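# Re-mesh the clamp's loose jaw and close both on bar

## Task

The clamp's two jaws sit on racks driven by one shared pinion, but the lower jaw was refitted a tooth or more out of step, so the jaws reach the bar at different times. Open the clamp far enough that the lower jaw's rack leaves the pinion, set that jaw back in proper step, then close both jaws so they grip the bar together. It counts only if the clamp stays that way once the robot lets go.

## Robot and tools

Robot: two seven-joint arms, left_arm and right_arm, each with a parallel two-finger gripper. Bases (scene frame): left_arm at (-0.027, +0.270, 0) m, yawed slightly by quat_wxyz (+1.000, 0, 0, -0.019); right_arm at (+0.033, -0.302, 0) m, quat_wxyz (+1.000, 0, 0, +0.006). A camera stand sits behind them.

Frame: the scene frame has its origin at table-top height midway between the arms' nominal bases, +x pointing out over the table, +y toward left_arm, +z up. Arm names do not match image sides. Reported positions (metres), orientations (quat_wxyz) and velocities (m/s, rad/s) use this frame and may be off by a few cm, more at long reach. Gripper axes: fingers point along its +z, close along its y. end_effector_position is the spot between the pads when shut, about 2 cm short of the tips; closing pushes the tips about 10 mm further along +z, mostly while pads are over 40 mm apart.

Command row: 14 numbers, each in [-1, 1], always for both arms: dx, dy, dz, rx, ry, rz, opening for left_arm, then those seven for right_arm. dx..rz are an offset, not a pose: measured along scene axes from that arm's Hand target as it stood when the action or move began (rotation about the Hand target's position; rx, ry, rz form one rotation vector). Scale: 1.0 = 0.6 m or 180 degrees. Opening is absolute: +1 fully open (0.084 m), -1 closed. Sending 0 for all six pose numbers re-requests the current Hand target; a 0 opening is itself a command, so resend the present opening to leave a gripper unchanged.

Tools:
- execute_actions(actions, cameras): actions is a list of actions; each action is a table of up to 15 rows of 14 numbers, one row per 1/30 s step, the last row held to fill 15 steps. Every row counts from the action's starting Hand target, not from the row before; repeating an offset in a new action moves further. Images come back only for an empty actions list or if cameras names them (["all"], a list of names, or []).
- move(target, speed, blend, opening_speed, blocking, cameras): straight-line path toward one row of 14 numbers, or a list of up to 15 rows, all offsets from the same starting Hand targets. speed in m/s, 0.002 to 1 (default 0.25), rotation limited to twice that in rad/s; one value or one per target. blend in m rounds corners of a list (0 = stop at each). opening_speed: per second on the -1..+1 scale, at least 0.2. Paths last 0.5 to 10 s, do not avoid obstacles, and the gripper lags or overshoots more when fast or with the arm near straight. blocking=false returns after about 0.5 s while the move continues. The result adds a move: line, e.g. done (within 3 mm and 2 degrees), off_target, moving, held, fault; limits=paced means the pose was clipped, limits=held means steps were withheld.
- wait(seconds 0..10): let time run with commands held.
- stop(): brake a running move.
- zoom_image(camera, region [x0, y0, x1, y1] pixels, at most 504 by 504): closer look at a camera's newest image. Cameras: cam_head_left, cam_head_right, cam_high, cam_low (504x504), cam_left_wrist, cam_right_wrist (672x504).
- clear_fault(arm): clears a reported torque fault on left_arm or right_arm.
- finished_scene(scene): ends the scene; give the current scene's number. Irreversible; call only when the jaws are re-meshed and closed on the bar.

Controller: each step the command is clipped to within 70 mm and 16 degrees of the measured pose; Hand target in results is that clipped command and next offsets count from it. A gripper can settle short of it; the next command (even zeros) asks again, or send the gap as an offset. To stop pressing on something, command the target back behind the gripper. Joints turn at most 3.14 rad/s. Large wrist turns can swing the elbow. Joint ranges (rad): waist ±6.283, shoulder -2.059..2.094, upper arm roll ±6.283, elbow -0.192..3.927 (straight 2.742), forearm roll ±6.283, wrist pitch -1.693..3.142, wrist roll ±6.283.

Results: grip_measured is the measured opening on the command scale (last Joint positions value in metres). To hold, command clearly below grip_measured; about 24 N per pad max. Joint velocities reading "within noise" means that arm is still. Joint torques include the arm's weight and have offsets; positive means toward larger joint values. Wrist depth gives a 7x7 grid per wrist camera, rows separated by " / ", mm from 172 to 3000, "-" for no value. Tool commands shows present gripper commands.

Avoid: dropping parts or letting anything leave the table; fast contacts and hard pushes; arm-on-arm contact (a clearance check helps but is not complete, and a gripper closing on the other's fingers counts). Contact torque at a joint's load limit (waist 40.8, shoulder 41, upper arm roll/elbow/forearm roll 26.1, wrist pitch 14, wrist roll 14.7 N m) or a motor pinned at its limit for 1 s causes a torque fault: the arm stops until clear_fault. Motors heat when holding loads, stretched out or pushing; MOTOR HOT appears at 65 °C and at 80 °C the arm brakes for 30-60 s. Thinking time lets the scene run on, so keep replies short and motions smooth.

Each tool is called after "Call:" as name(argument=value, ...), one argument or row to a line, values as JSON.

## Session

Call:
execute_actions(
  actions=[],
)

Call:
zoom_image(
  camera="cam_head_right",
  region=[220, 220, 380, 380],
)

Call:
zoom_image(
  camera="cam_high",
  region=[150, 150, 350, 350],
)

Scene clock: 0.00 s.
left_arm: end_effector_position=(+0.7228, +0.3366, +0.1750) grip_measured=+1.00 end_effector_quat_wxyz=(+0.036, +0.723, -0.227, +0.651) | right_arm: end_effector_position=(+0.2977, -0.1060, +0.3869) grip_measured=+1.00 end_effector_quat_wxyz=(-0.036, -0.306, +0.696, -0.649)
Joint positions: left_arm=[0.618 0.749 -0.472 1.513 -2.189 0.617 2.987 0.084] | right_arm=[-0.727 -1.41 1.277 1.093 -0.124 1.571 2.488 0.084]
Joint velocities: within noise
Joint torques (N m): no reading
Motor temperatures (°C): left_arm=[36 34 40 36 39 35 36] | right_arm=[36 36 33 37 35 37 37]
Wrist depth (mm): cam_left_wrist=[1781 1888 1991 2119 2192 2381 2492 / 1809 1888 2008 2145 2249 2431 2510 / 1823 1908 1962 1192 2185 1698 1694 / 1211 1924 1220 1178 1239 2372 2675 / 1005 1051 1480 1168 1222 2439 2604 / 1004 1048 1383 1157 1217 2185 2249 / 988 1037 1288 1158 1209 1228 433] | cam_right_wrist=[1711 1715 1706 1694 1681 1677 1669 / 1781 1776 1763 1763 1741 1711 1723 / 1877 1862 1847 1833 1828 1828 1785 / 1940 1935 1924 1919 1898 1877 884 / 2056 2050 2026 2014 2002 1962 814 / 2151 2132 2112 2119 2099 922 747 / 2249 2220 2199 2220 1093 847 694]
Hand target: left_arm +0.7228, +0.3366, +0.1750; +0.036, +0.723, -0.227, +0.651 | right_arm +0.2977, -0.1060, +0.3869; -0.036, -0.306, +0.696, -0.649
Tool commands: left_gripper/opening=+1.0 right_gripper/opening=+1.0

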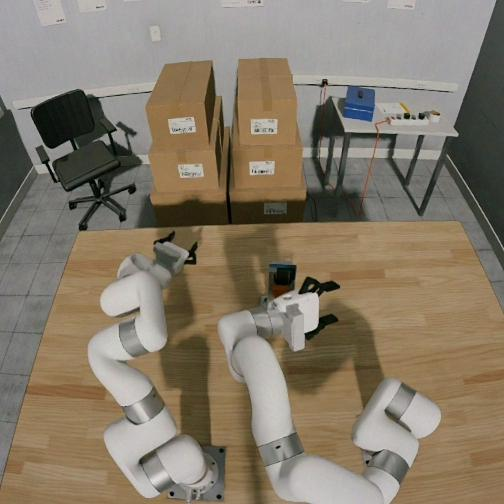

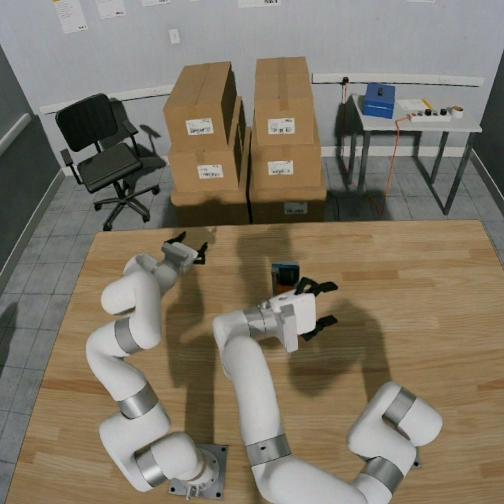

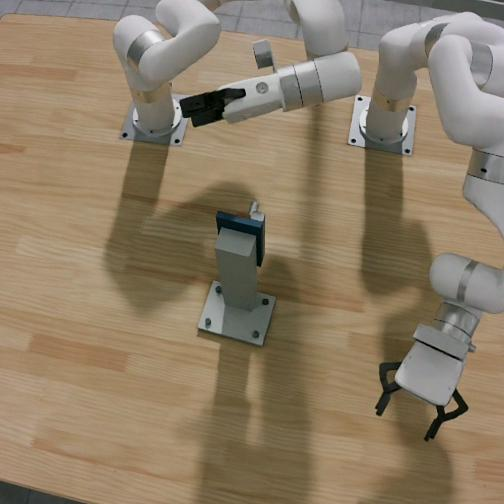

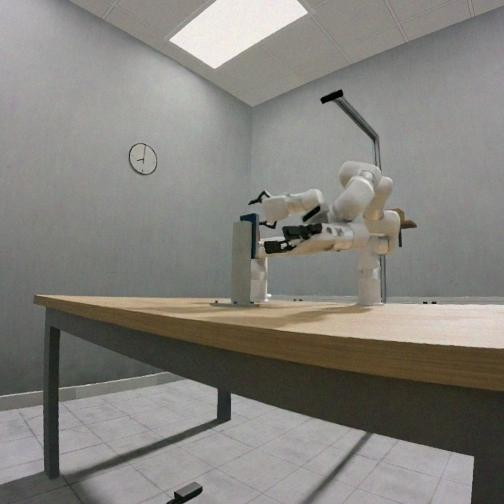

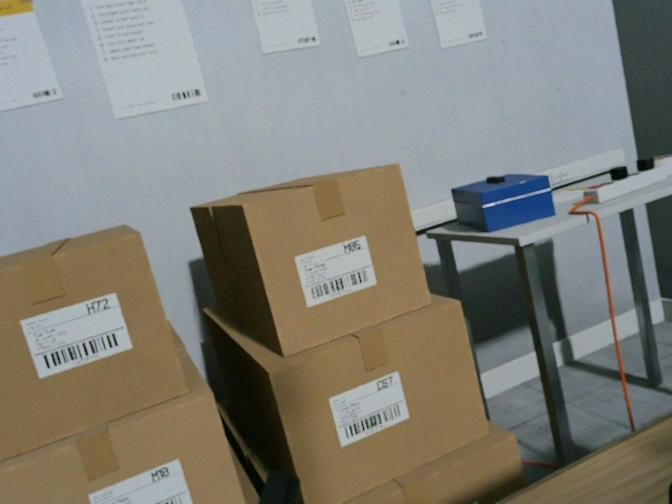

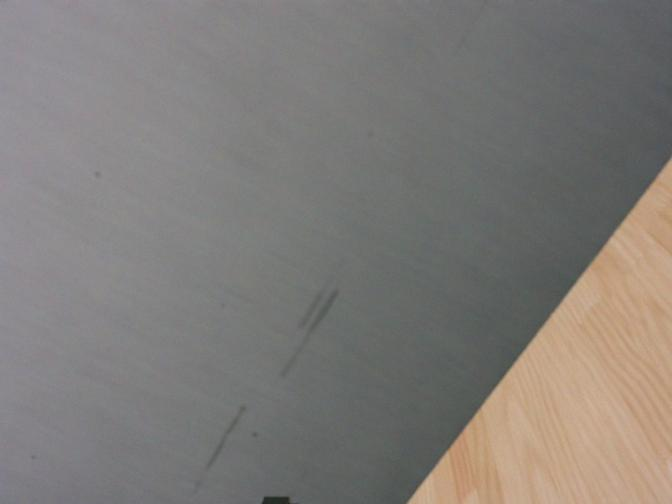

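Scaled by 3.150 from the camera's 504x504 image, which has a finer 720x720 frame.

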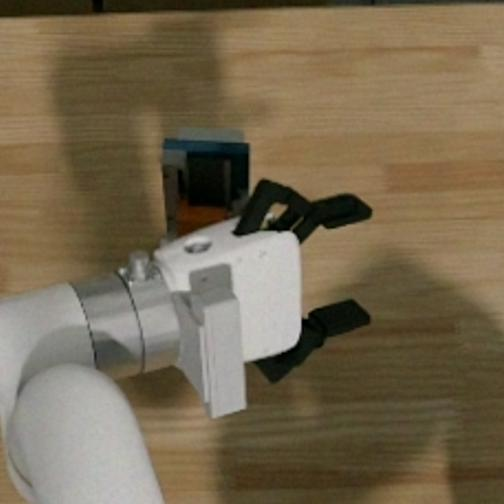

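Scaled by 2.520 from the camera's 504x504 image, which has a finer 720x720 frame.

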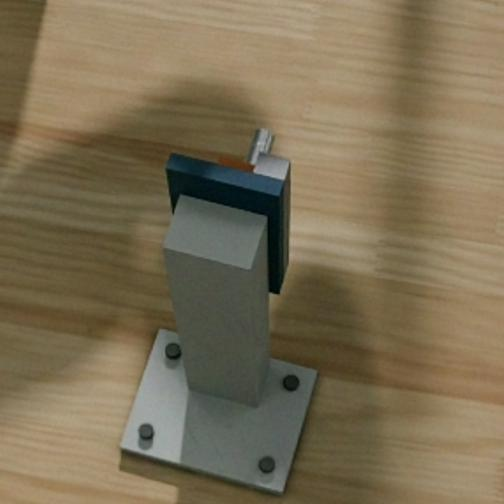

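Call:
move(
  target=[0,0,0,0,0,0,1, 0.054,-0.1,0.19,-0.112,0.408,0.494,0.8],
  speed=0.5,
)

Call:
move(
  target=[
    [-0.64,-0.2,0.05,-0.06,-0.02,0.06,0.8, 0,0,0,0,0,0,0.8],
    [-0.65,-0.6,-0.01,-0.088,-0.028,0.0864,0.8, 0,0,0,0,0,0,0.8],
  ],
  blend=[0.04,0],
  cameras=["all"],
)

Scene clock: 4.40 s.
left_arm: end_effector_position=(+0.7228, +0.3366, +0.1750) grip_measured=+1.00 end_effector_quat_wxyz=(+0.036, +0.723, -0.227, +0.651) | right_arm: end_effector_position=(+0.3301, -0.1660, +0.5009) grip_measured=+0.80 end_effector_quat_wxyz=(+0.015, +0.952, -0.050, +0.301)
Joint positions: left_arm=[0.618 0.749 -0.472 1.513 -2.189 0.617 2.987 0.084] | right_arm=[0.363 -0.795 0.174 1.045 -0.23 1.332 0.633 0.077]
Joint torques (N m): left_arm=[0.41 -32.29 -5.94 11.62 -0.18 1.41 0.05] | right_arm=[0.32 -0.57 -1.96 20.86 -0.22 -2.51 -0.04]
Wrist depth (mm): cam_left_wrist=[1776 1877 2014 2080 2206 2389 2474 / 1795 1893 1974 2125 2271 2439 2538 / 1828 1914 1951 1194 2206 1702 1706 / 1207 1946 1209 1172 1230 2389 2585 / 998 1046 1493 1170 1215 2439 2614 / 1011 1043 1377 1141 1224 2151 2220 / 985 1031 1300 1158 1211 1226 432] | cam_right_wrist=[1543 1567 1567 2220 2279 2264 2279 / 1638 1661 1711 1790 2074 2099 2087 / 862 838 856 856 856 838 853 / 779 785 781 780 778 779 781 / 735 734 720 735 731 728 730 / 332 417 676 680 678 676 677 / 362 394 630 642 642 640 640]
Hand target: left_arm +0.7228, +0.3366, +0.1750; +0.036, +0.723, -0.227, +0.651 | right_arm +0.3301, -0.1660, +0.5009; +0.015, +0.952, -0.050, +0.301
Off the commanded pose: left_arm 0.000 m, 0 deg | right_arm 0.000 m, 0 deg.
move: done

Scene clock: 7.73 s.
left_arm: end_effector_position=(+0.3328, -0.0234, +0.1691) grip_measured=+0.80 end_effector_quat_wxyz=(+0.037, +0.706, -0.037, +0.706) | right_arm: end_effector_position=(+0.3301, -0.1660, +0.5009) grip_measured=+0.80 end_effector_quat_wxyz=(+0.015, +0.952, -0.050, +0.301)
Joint positions: left_arm=[0.042 0.358 -1.122 0.426 -4.063 1.681 3.541 0.077] | right_arm=[0.363 -0.795 0.174 1.045 -0.23 1.332 0.633 0.077]
Joint torques (N m): left_arm=[-0.76 -10.78 -3.76 7.51 1.34 1.86 -0.1] | right_arm=[0.08 -0.68 -1.61 20.63 -0.6 -3.08 0.24]
Wrist depth (mm): cam_left_wrist=[2333 - 253 257 2414 2474 2519 / 2302 - 253 253 2457 2457 2528 / 2340 - 224 223 2448 2501 2538 / 2286 - - 224 2465 2474 2492 / 1440 - 243 224 2439 1736 1842 / 1405 - 255 271 2457 2492 2483 / 655 600 272 271 653 656 656] | cam_right_wrist=[1539 1574 1564 2213 2257 2264 2235 / 1630 1653 1686 1781 2093 2099 2106 / 858 837 861 856 853 837 856 / 785 784 781 783 783 779 781 / 734 737 718 735 729 734 731 / 332 418 681 679 679 679 673 / 362 392 631 641 641 642 638]
Hand target: left_arm +0.3328, -0.0234, +0.1690; +0.037, +0.706, -0.037, +0.706 | right_arm +0.3301, -0.1660, +0.5009; +0.015, +0.952, -0.050, +0.301
Off the commanded pose: left_arm 0.000 m, 0 deg | right_arm 0.000 m, 0 deg.
move: done

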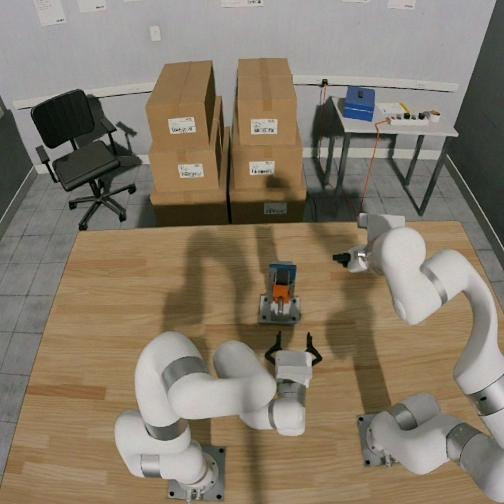

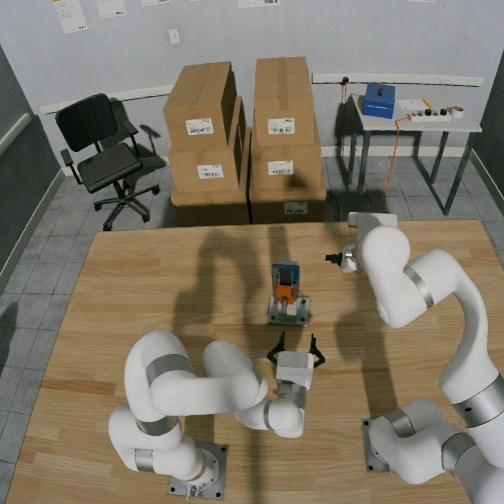

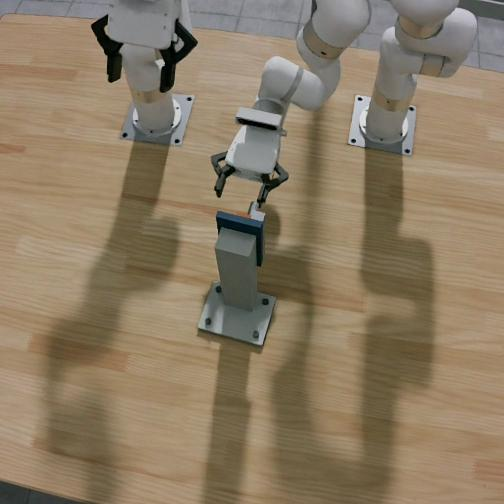

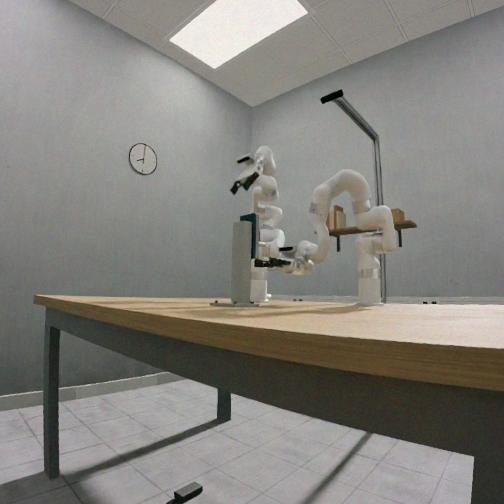

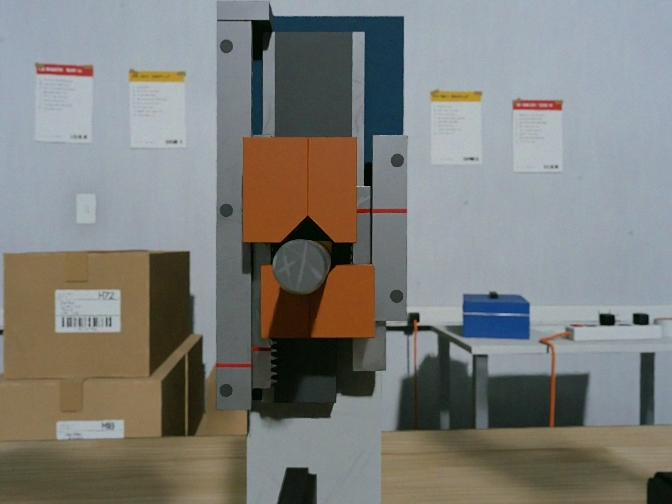

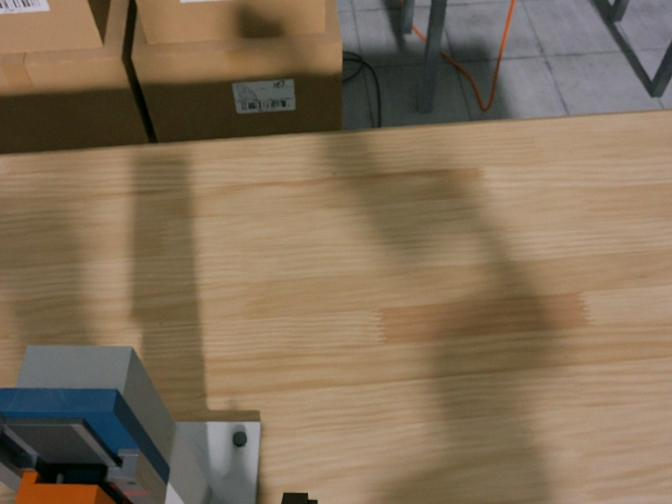

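Call:
zoom_image(
  camera="cam_left_wrist",
  region=[210, 120, 420, 430],
)

Call:
zoom_image(
  camera="cam_left_wrist",
  region=[210, 330, 300, 420],
)

Scaled by 1.626 from the camera's 672x504 image, which has a finer 960x720 frame.

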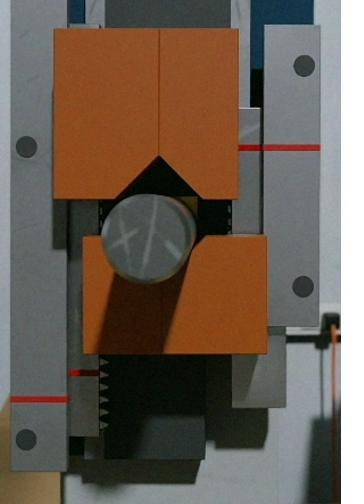

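Scaled by 5.600 from the camera's 672x504 image, which has a finer 960x720 frame.

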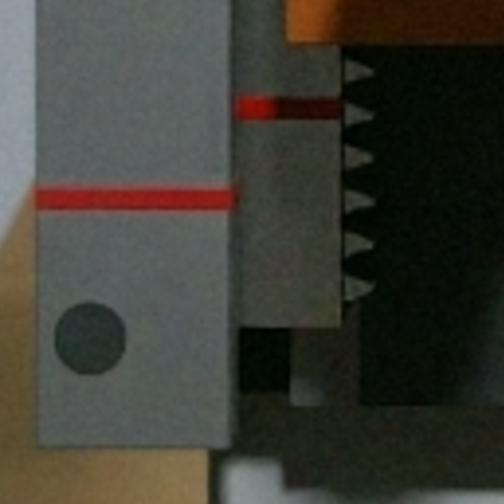

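Call:
move(
  target=[
    [0.0067,0.0638,0.0,0,0,0,0.8, 0.0757,0.297,-0.135,0,0,0,0.8],
    [0.0067,0.0638,0.0,0,0,0,0.8, 0.0757,0.297,-0.388,0,0,0,0.8],
  ],
  blend=[0.02,0],
  cameras=["cam_left_wrist","cam_right_wrist","cam_low","cam_high"],
)

Scene clock: 11.43 s.
left_arm: end_effector_position=(+0.3368, +0.0148, +0.1690) grip_measured=+0.80 end_effector_quat_wxyz=(+0.037, +0.706, -0.037, +0.706) | right_arm: end_effector_position=(+0.3755, +0.0122, +0.2682) grip_measured=+0.80 end_effector_quat_wxyz=(+0.015, +0.952, -0.050, +0.301)
Joint positions: left_arm=[0.154 0.216 -1.159 0.333 -4.045 1.578 3.456 0.077] | right_arm=[0.271 -0.326 0.602 0.793 -0.471 0.77 1.292 0.077]
Joint torques (N m): left_arm=[0.92 -10.04 -2.81 7.2 0.34 1.43 -0.08] | right_arm=[-0.8 -10.43 -2.1 21.59 -0.46 -2.01 0.44]
Wrist depth (mm): cam_left_wrist=[- 2356 - 241 256 2448 2547 / 2317 2340 - 253 253 2465 2492 / 2294 2340 - 223 223 2492 2510 / 2279 1694 - 242 223 2501 2528 / 1440 1449 - 242 224 1758 1785 / 1405 1414 - 255 271 2510 2528 / 649 653 655 271 271 654 657] | cam_right_wrist=[661 660 660 658 657 656 655 / - - - - - - - / 536 - - - - - 534 / 501 - - - - - 499 / 470 460 - - - 176 459 / 435 434 - - - 424 433 / 412 411 410 - 179 391 410]
Hand target: left_arm +0.3368, +0.0148, +0.1690; +0.037, +0.706, -0.037, +0.706 | right_arm +0.3755, +0.0122, +0.2681; +0.015, +0.952, -0.050, +0.301
Off the commanded pose: left_arm 0.000 m, 0 deg | right_arm 0.000 m, 0 deg.
move: done
Images, in order (width x height): cam_high 504x504, cam_low 504x504, cam_left_wrist 672x504, cam_right_wrist 672x504.

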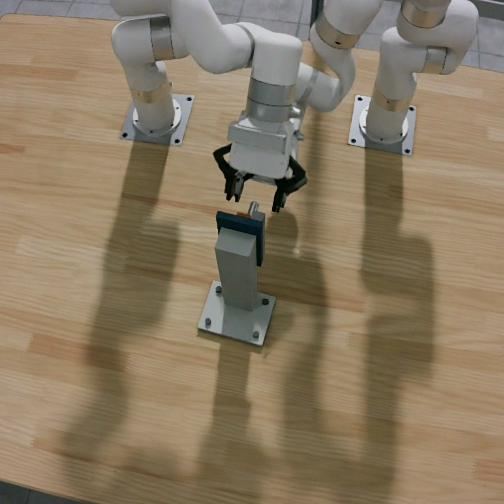

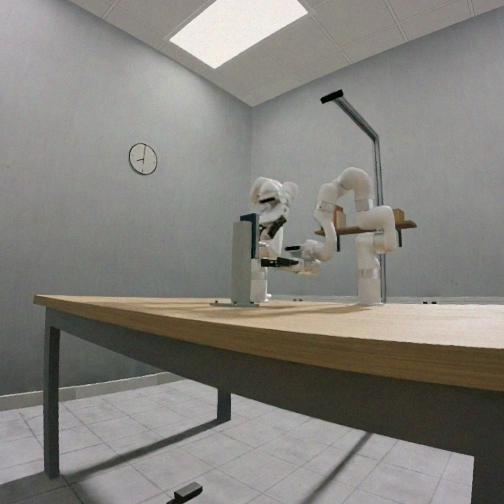

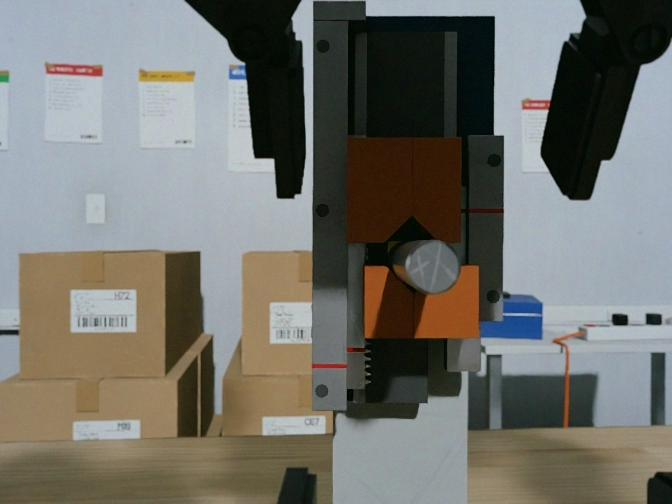

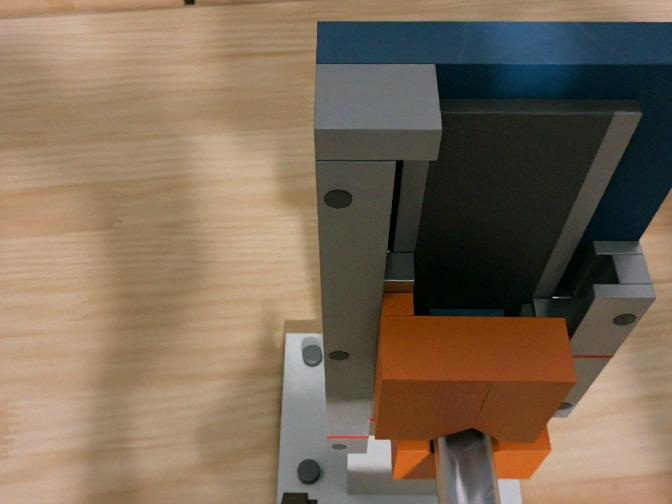

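Call:
zoom_image(
  camera="cam_low",
  region=[220, 170, 320, 290],
)

Call:
zoom_image(
  camera="cam_right_wrist",
  region=[260, 0, 672, 504],
)

Scaled by 4.200 from the camera's 504x504 image, which has a finer 720x720 frame.

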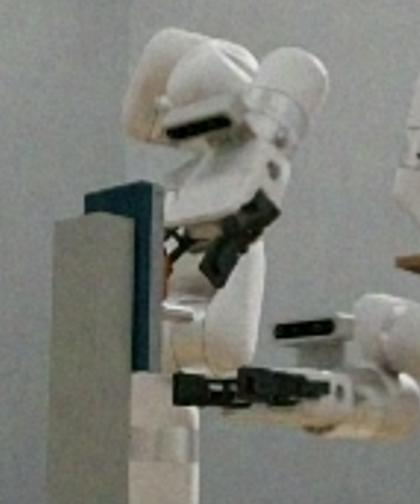

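Scaled by 1.000.

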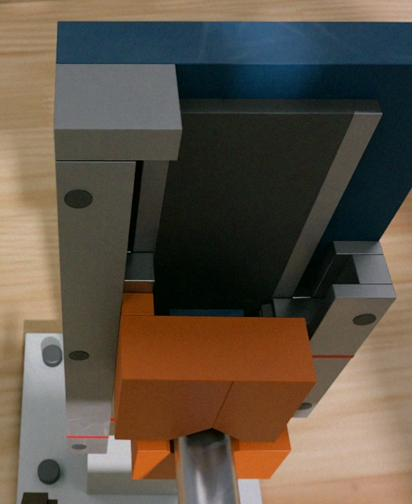

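Call:
move(
  target=[
    [0,0,0.071,0,0,0,0.8, 0.053,-0.0055,0,0,0,0,0.8],
    [0.1475,-0.0153,0.071,0,0,0,0.8, 0.053,-0.0055,0,0,0,0,0.8],
  ],
  speed=0.15,
  blend=[0.005,0],
  cameras=["cam_left_wrist","cam_right_wrist","cam_low"],
)

Call:
zoom_image(
  camera="cam_low",
  region=[220, 170, 320, 290],
)

Scene clock: 15.53 s.
left_arm: end_effector_position=(+0.4253, +0.0057, +0.2116) grip_measured=+0.80 end_effector_quat_wxyz=(+0.037, +0.706, -0.037, +0.706) | right_arm: end_effector_position=(+0.4073, +0.0089, +0.2681) grip_measured=+0.80 end_effector_quat_wxyz=(+0.015, +0.952, -0.050, +0.301)
Joint positions: left_arm=[0.34 0.157 -1.108 0.525 -3.857 1.311 3.543 0.077] | right_arm=[0.226 -0.252 0.587 0.844 -0.523 0.744 1.276 0.077]
Joint torques (N m): left_arm=[-0.65 -9.24 -1.72 9.98 1.33 1.81 0.38] | right_arm=[-0.85 -11.69 -1.72 22.59 -0.35 -1.84 0.1]
Wrist depth (mm): cam_left_wrist=[- - - - - - - / - - - - - - 2414 / 2228 - - - - 2372 - / 2220 - - - - 2372 - / 1350 - - - - - - / 1353 - - - - 2414 2405 / 1325 - - - - 2397 2422] | cam_right_wrist=[640 640 640 640 637 638 637 / 593 592 605 604 604 604 588 / 563 - - - - - - / - - - - - - - / - - - - - - - / 435 - - - - - - / 411 410 - - - - 410]
Hand target: left_arm +0.4253, +0.0057, +0.2116; +0.037, +0.706, -0.037, +0.706 | right_arm +0.4073, +0.0089, +0.2681; +0.015, +0.952, -0.050, +0.301
Off the commanded pose: left_arm 0.000 m, 0 deg | right_arm 0.000 m, 0 deg.
move: done
Images, in order (width x height): cam_low 504x504, cam_left_wrist 672x504, cam_right_wrist 672x504.

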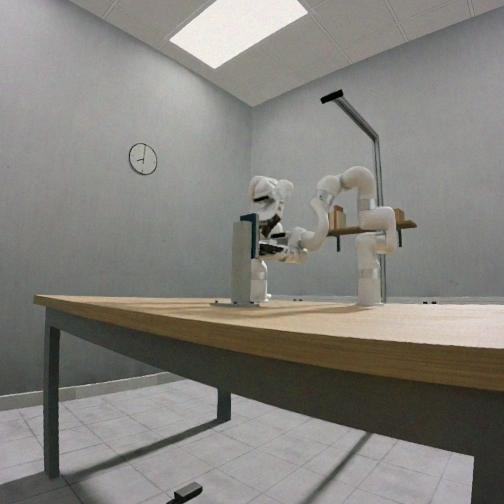

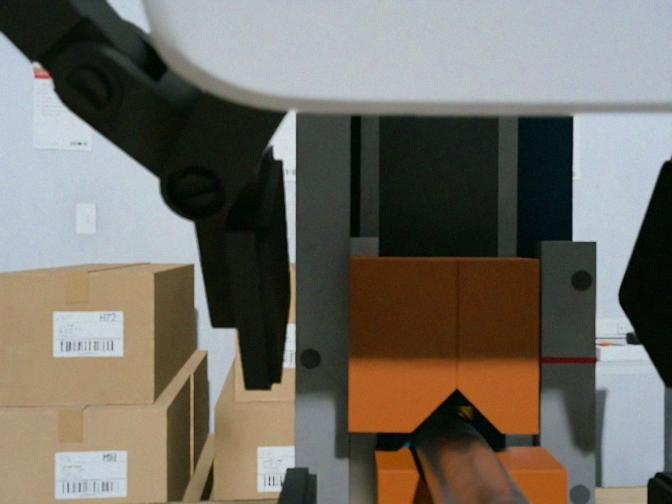

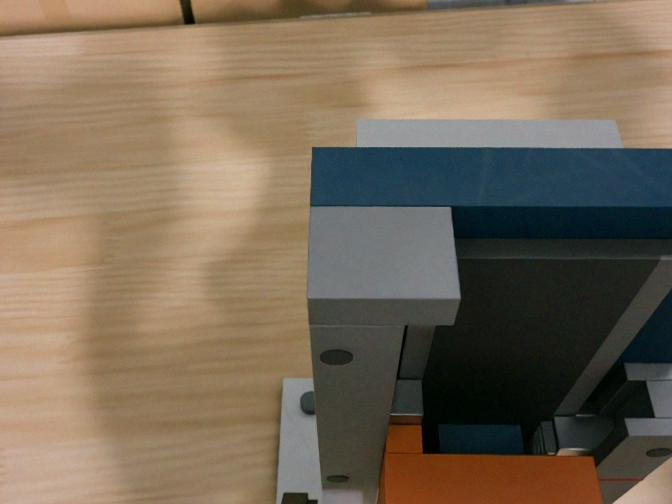

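Scaled by 4.200 from the camera's 504x504 image, which has a finer 720x720 frame.

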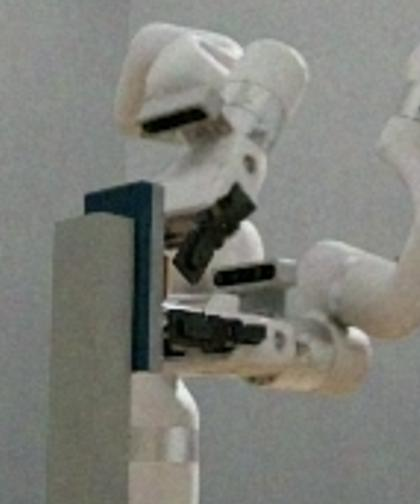

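Call:
move(
  target=[
    [0.005,0.001,0,0,0,0,0.8, -0.005,0.0005,0,0,0,0,0.8],
    [0.005,0.001,0,0,0,0,-0.18, -0.005,0.0005,0,0,0,0,-0.18],
  ],
  opening_speed=1,
  speed=0.06,
  cameras=["cam_left_wrist","cam_right_wrist"],
)

Scene clock: 18.80 s.
left_arm: end_effector_position=(+0.4284, +0.0066, +0.2116) grip_measured=-0.04 end_effector_quat_wxyz=(+0.037, +0.706, -0.037, +0.706) | right_arm: end_effector_position=(+0.4044, +0.0102, +0.2685) grip_measured=-0.06 end_effector_quat_wxyz=(+0.014, +0.952, -0.050, +0.302)
Joint positions: left_arm=[0.343 0.165 -1.102 0.53 -3.847 1.311 3.546 0.043] | right_arm=[0.229 -0.259 0.589 0.839 -0.517 0.742 1.277 0.041]
Joint torques (N m): left_arm=[-15.88 -4.97 -16.6 21.34 11.25 -3.2 0.07] | right_arm=[-12.73 -21.52 -12.48 9.41 -0.91 10.55 0.36]
Wrist depth (mm): cam_left_wrist=[- - - - - - - / 2220 - - - - - - / - - - - - - - / - - - - - - 2422 / - - - - - - 2381 / 1320 - - - - - 2397 / 1315 - - - - - 2439] | cam_right_wrist=[643 643 643 640 640 638 637 / 594 595 609 607 606 606 589 / - - - - - - - / - - - - - - - / - - - - - - - / 436 - - - - - - / 413 411 - - - - 409]
Hand target: left_arm +0.4283, +0.0063, +0.2116; +0.037, +0.706, -0.037, +0.706 | right_arm +0.4043, +0.0092, +0.2681; +0.015, +0.952, -0.050, +0.301
Off the commanded pose: left_arm 0.000 m, 0 deg | right_arm 0.001 m, 0 deg.
move: done
Images, in order (width x height): cam_left_wrist 672x504, cam_right_wrist 672x504.

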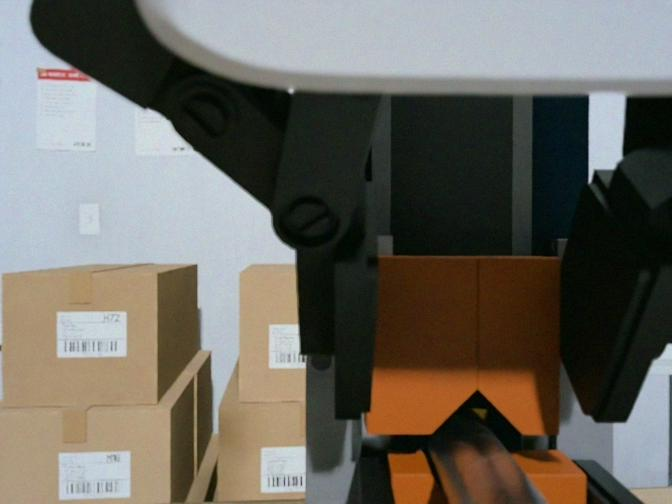

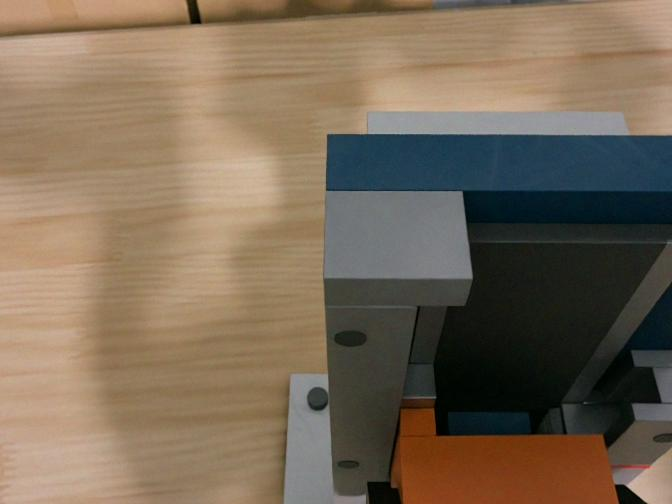

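Call:
move(
  target=[0.0003,0.0045,0,0,0,0,-0.18, 0.0003,0.0045,0,0,0,0,-0.18],
  speed=0.03,
)

Scene clock: 19.93 s.
left_arm: end_effector_position=(+0.4284, +0.0086, +0.2116) grip_measured=-0.05 end_effector_quat_wxyz=(+0.037, +0.706, -0.037, +0.706) | right_arm: end_effector_position=(+0.4045, +0.0116, +0.2681) grip_measured=-0.06 end_effector_quat_wxyz=(+0.016, +0.952, -0.051, +0.301) end_effector_velocity=(+0.000, +0.003, -0.001) end_effector_angular_velocity=(+0.004, +0.000, +0.006)
Joint positions: left_arm=[0.348 0.155 -1.101 0.526 -3.843 1.303 3.538 0.042] | right_arm=[0.226 -0.251 0.596 0.847 -0.523 0.751 1.284 0.042]
Joint velocities: left_arm=[within noise] | right_arm=[0 0.003 0.002 0 0 -0.007 0.001 0]
Joint torques (N m): left_arm=[-1.33 -13.03 -4.26 8.84 1.51 2.25 0.13] | right_arm=[-5.24 -1.27 -5.7 14.43 -0.9 -2.08 0.32]
Wrist depth (mm): cam_left_wrist=[- - - - - - - / 2228 - - - - - - / - - - - - - - / - - - - - - 2448 / - - - - - - 2381 / 1315 - - - - - 2431 / 1322 - - - - - 2414] | cam_right_wrist=[642 642 640 640 639 640 637 / 592 592 608 607 605 605 590 / - - - - - - - / - - - - - - - / - - - - - - - / 435 - - - - - - / 411 411 - - - - 410]
Hand target: left_arm +0.4285, +0.0090, +0.2116; +0.037, +0.706, -0.037, +0.706 | right_arm +0.4045, +0.0119, +0.2681; +0.015, +0.952, -0.050, +0.301
Off the commanded pose: left_arm 0.000 m, 0 deg | right_arm 0.000 m, 0 deg.
move: done

Call:
move(
  target=[
    [0,0,0,0,0,0,-0.5, 0,0,0,0,0,0,-0.5],
    [0,0,-0.06167,0,0,0,-0.5, 0,0,0.06167,0,0,0,-0.5],
    [0,0,-0.06667,0,0,0,-0.5, 0,0,0.057,0,0,0,-0.5],
  ],
  speed=0.05,
  cameras=["cam_left_wrist"],
)

Scene clock: 24.13 s.
left_arm: end_effector_position=(+0.4285, +0.0090, +0.1716) grip_measured=-0.05 end_effector_quat_wxyz=(+0.037, +0.706, -0.037, +0.706) | right_arm: end_effector_position=(+0.4045, +0.0119, +0.3024) grip_measured=-0.06 end_effector_quat_wxyz=(+0.015, +0.952, -0.050, +0.301)
Joint positions: left_arm=[0.263 0.384 -1.001 0.522 -3.741 1.505 3.578 0.042] | right_arm=[0.246 -0.285 0.572 0.91 -0.46 0.827 1.206 0.042]
Joint torques (N m): left_arm=[0.1 -14.1 -3.66 8.97 1.67 2.42 0.24] | right_arm=[-4.31 -9.53 -4.56 22.95 -1.61 -3.55 0.31]
Wrist depth (mm): cam_left_wrist=[2213 - - - - - 2405 / 2192 - - - - - 2448 / 2213 - - - - - 2414 / 2213 - - - - - 2448 / 1345 - - - - - 1698 / 1348 - - - - 2397 2439 / 604 - - - - - 663] | cam_right_wrist=[1408 1400 1405 1425 1446 691 691 / 638 640 641 640 638 637 637 / 595 593 591 591 579 578 590 / 542 553 - - 181 182 540 / 508 - - - - - 495 / 470 - - - - 172 468 / 445 446 - - - - 444]
Hand target: left_arm +0.4285, +0.0090, +0.1716; +0.037, +0.706, -0.037, +0.706 | right_arm +0.4045, +0.0119, +0.3023; +0.015, +0.952, -0.050, +0.301
Off the commanded pose: left_arm 0.000 m, 0 deg | right_arm 0.000 m, 0 deg.
move: done
Images, in order (width x height): cam_left_wrist 672x504.

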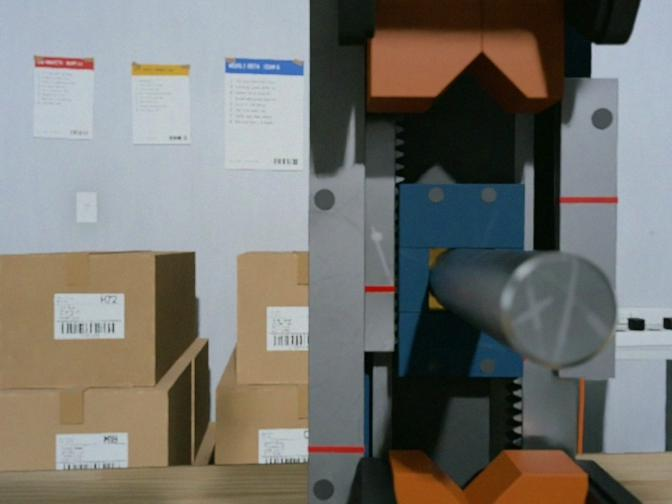

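Call:
move(
  target=[0,0,0.06,0,0,0,-0.5, 0,0,-0.06,0,0,0,-0.5],
  speed=0.045,
  cameras=["cam_left_wrist"],
)

Scene clock: 25.70 s.
left_arm: end_effector_position=(+0.4285, +0.0090, +0.2076) grip_measured=-0.05 end_effector_quat_wxyz=(+0.037, +0.706, -0.037, +0.706) | right_arm: end_effector_position=(+0.4045, +0.0119, +0.2663) grip_measured=-0.06 end_effector_quat_wxyz=(+0.015, +0.952, -0.050, +0.301)
Joint positions: left_arm=[0.347 0.183 -1.099 0.524 -3.833 1.328 3.545 0.042] | right_arm=[0.225 -0.249 0.598 0.844 -0.526 0.746 1.289 0.042]
Joint torques (N m): left_arm=[1.23 -10.72 -2.69 9.29 -0.16 1.37 -0.31] | right_arm=[-3.98 -9.82 -4.18 21.72 -1.32 -2.83 0.39]
Wrist depth (mm): cam_left_wrist=[- - - - - - - / 2235 - - - - - - / - - - - - - - / - - - - - - 2439 / - - - - - - 2405 / 1307 - - - - - 2457 / 1312 - - - - - 2448] | cam_right_wrist=[638 637 637 637 636 635 635 / 589 588 604 602 603 599 586 / - - - - - - - / - - - - - - - / - - - - - - - / 432 - - - - - - / 410 409 - - - - 408]
Hand target: left_arm +0.4285, +0.0090, +0.2076; +0.037, +0.706, -0.037, +0.706 | right_arm +0.4045, +0.0119, +0.2663; +0.015, +0.952, -0.050, +0.301
Off the commanded pose: left_arm 0.000 m, 0 deg | right_arm 0.000 m, 0 deg.
move: done
Images, in order (width x height): cam_left_wrist 672x504.

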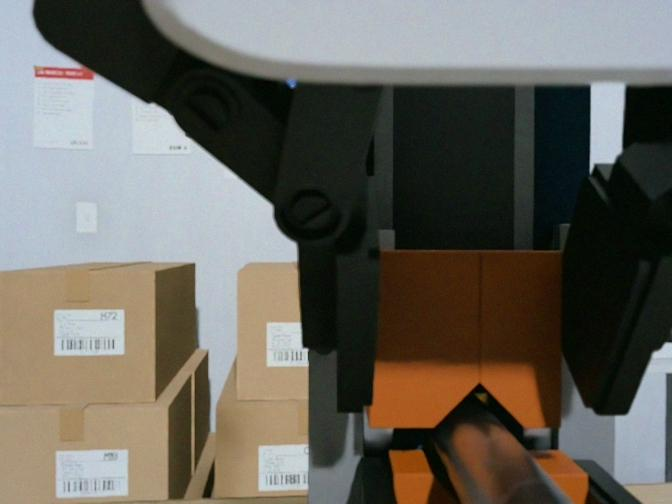

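Call:
move(
  target=[
    [0,0,0.0068,0,0,0,-0.5, 0,0,-0.0068,0,0,0,-0.5],
    [0,0,0.0068,0,0,0,0.5, 0,0,-0.0068,0,0,0,0.5],
  ],
  speed=0.04,
  opening_speed=1.2,
)

Call:
move(
  target=[-0.16,0,-0.07,0,0,0,0.8, -0.1,0,0.12,0,0,0,0.8],
  cameras=["cam_left_wrist"],
)

Call:
zoom_image(
  camera="cam_left_wrist",
  region=[230, 60, 530, 460],
)

Scene clock: 27.97 s.
left_arm: end_effector_position=(+0.4285, +0.0090, +0.2117) grip_measured=+0.49 end_effector_quat_wxyz=(+0.037, +0.706, -0.037, +0.706) | right_arm: end_effector_position=(+0.4045, +0.0119, +0.2622) grip_measured=+0.49 end_effector_quat_wxyz=(+0.015, +0.952, -0.050, +0.301)
Joint positions: left_arm=[0.355 0.156 -1.107 0.525 -3.843 1.304 3.539 0.065] | right_arm=[0.222 -0.244 0.601 0.838 -0.536 0.738 1.299 0.065]
Joint torques (N m): left_arm=[1.25 -8.86 -1.88 9.44 0.7 1.3 0.1] | right_arm=[0.43 -13.69 -1.71 22.47 0.14 -2.38 -0.14]
Wrist depth (mm): cam_left_wrist=[- - - - - - - / - - - - - - - / 2242 - - - - 2405 - / 2206 - - - - - - / - - - - - - - / 1350 - - - - - 2014 / 1312 - - - - - 2414] | cam_right_wrist=[634 632 631 629 630 631 629 / 598 598 597 597 595 596 595 / - - - - - - - / - - - - - - - / - - - - - - - / 428 - - - - - - / 404 405 - - - - 396]
Hand target: left_arm +0.4285, +0.0090, +0.2117; +0.037, +0.706, -0.037, +0.706 | right_arm +0.4045, +0.0119, +0.2622; +0.015, +0.952, -0.050, +0.301
Off the commanded pose: left_arm 0.000 m, 0 deg | right_arm 0.000 m, 0 deg.
move: done

Scene clock: 28.93 s.
left_arm: end_effector_position=(+0.3325, +0.0090, +0.1697) grip_measured=+0.80 end_effector_quat_wxyz=(+0.037, +0.706, -0.037, +0.706) | right_arm: end_effector_position=(+0.3445, +0.0118, +0.3342) grip_measured=+0.80 end_effector_quat_wxyz=(+0.015, +0.952, -0.050, +0.301)
Joint positions: left_arm=[0.176 0.251 -1.203 0.339 -4.054 1.611 3.478 0.077] | right_arm=[0.331 -0.453 0.578 0.883 -0.333 0.957 1.171 0.077]
Joint torques (N m): left_arm=[-0.79 -7.68 -2.59 7.46 1.11 1.82 0.2] | right_arm=[0.42 -9.6 -4.03 22.68 0.04 -2.37 -0.36]
Wrist depth (mm): cam_left_wrist=[2286 2302 2389 256 2422 2474 2528 / 2317 2356 - 257 260 2492 2501 / 2333 2340 - 245 248 2474 2528 / 2309 1723 - 245 245 2510 2528 / 1437 1455 - 246 245 1767 1776 / 1417 1434 - 250 274 2501 2585 / 652 652 655 275 275 656 659] | cam_right_wrist=[1434 1455 742 740 741 740 742 / 686 685 685 683 683 683 683 / 638 637 - 193 194 202 633 / 582 580 - 202 214 231 577 / 545 544 533 232 235 522 544 / 503 502 503 255 237 501 502 / 476 477 476 465 274 474 474]
Hand target: left_arm +0.3325, +0.0090, +0.1697; +0.037, +0.706, -0.037, +0.706 | right_arm +0.3445, +0.0119, +0.3342; +0.015, +0.952, -0.050, +0.301
Off the commanded pose: left_arm 0.000 m, 0 deg | right_arm 0.000 m, 0 deg.
move: done
Images, in order (width x height): cam_left_wrist 672x504.

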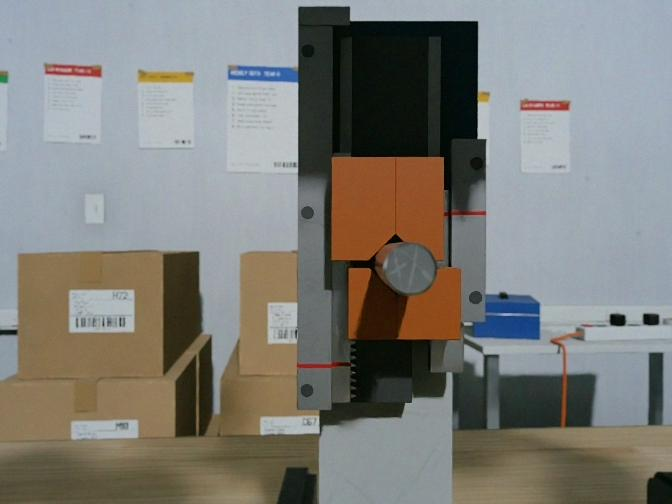

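Scaled by 1.260 from the camera's 672x504 image, which has a finer 960x720 frame.

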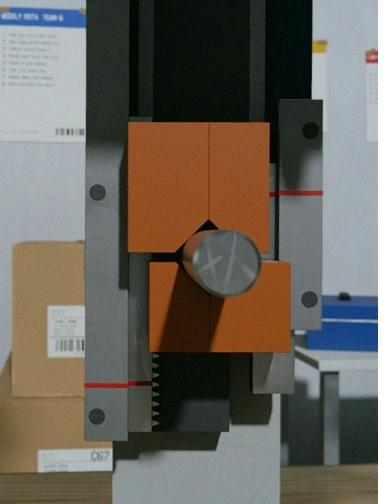

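Marks aligned on both sides.

Call:
finished_scene(
  scene=2,
)

The scene is finished: the task was done.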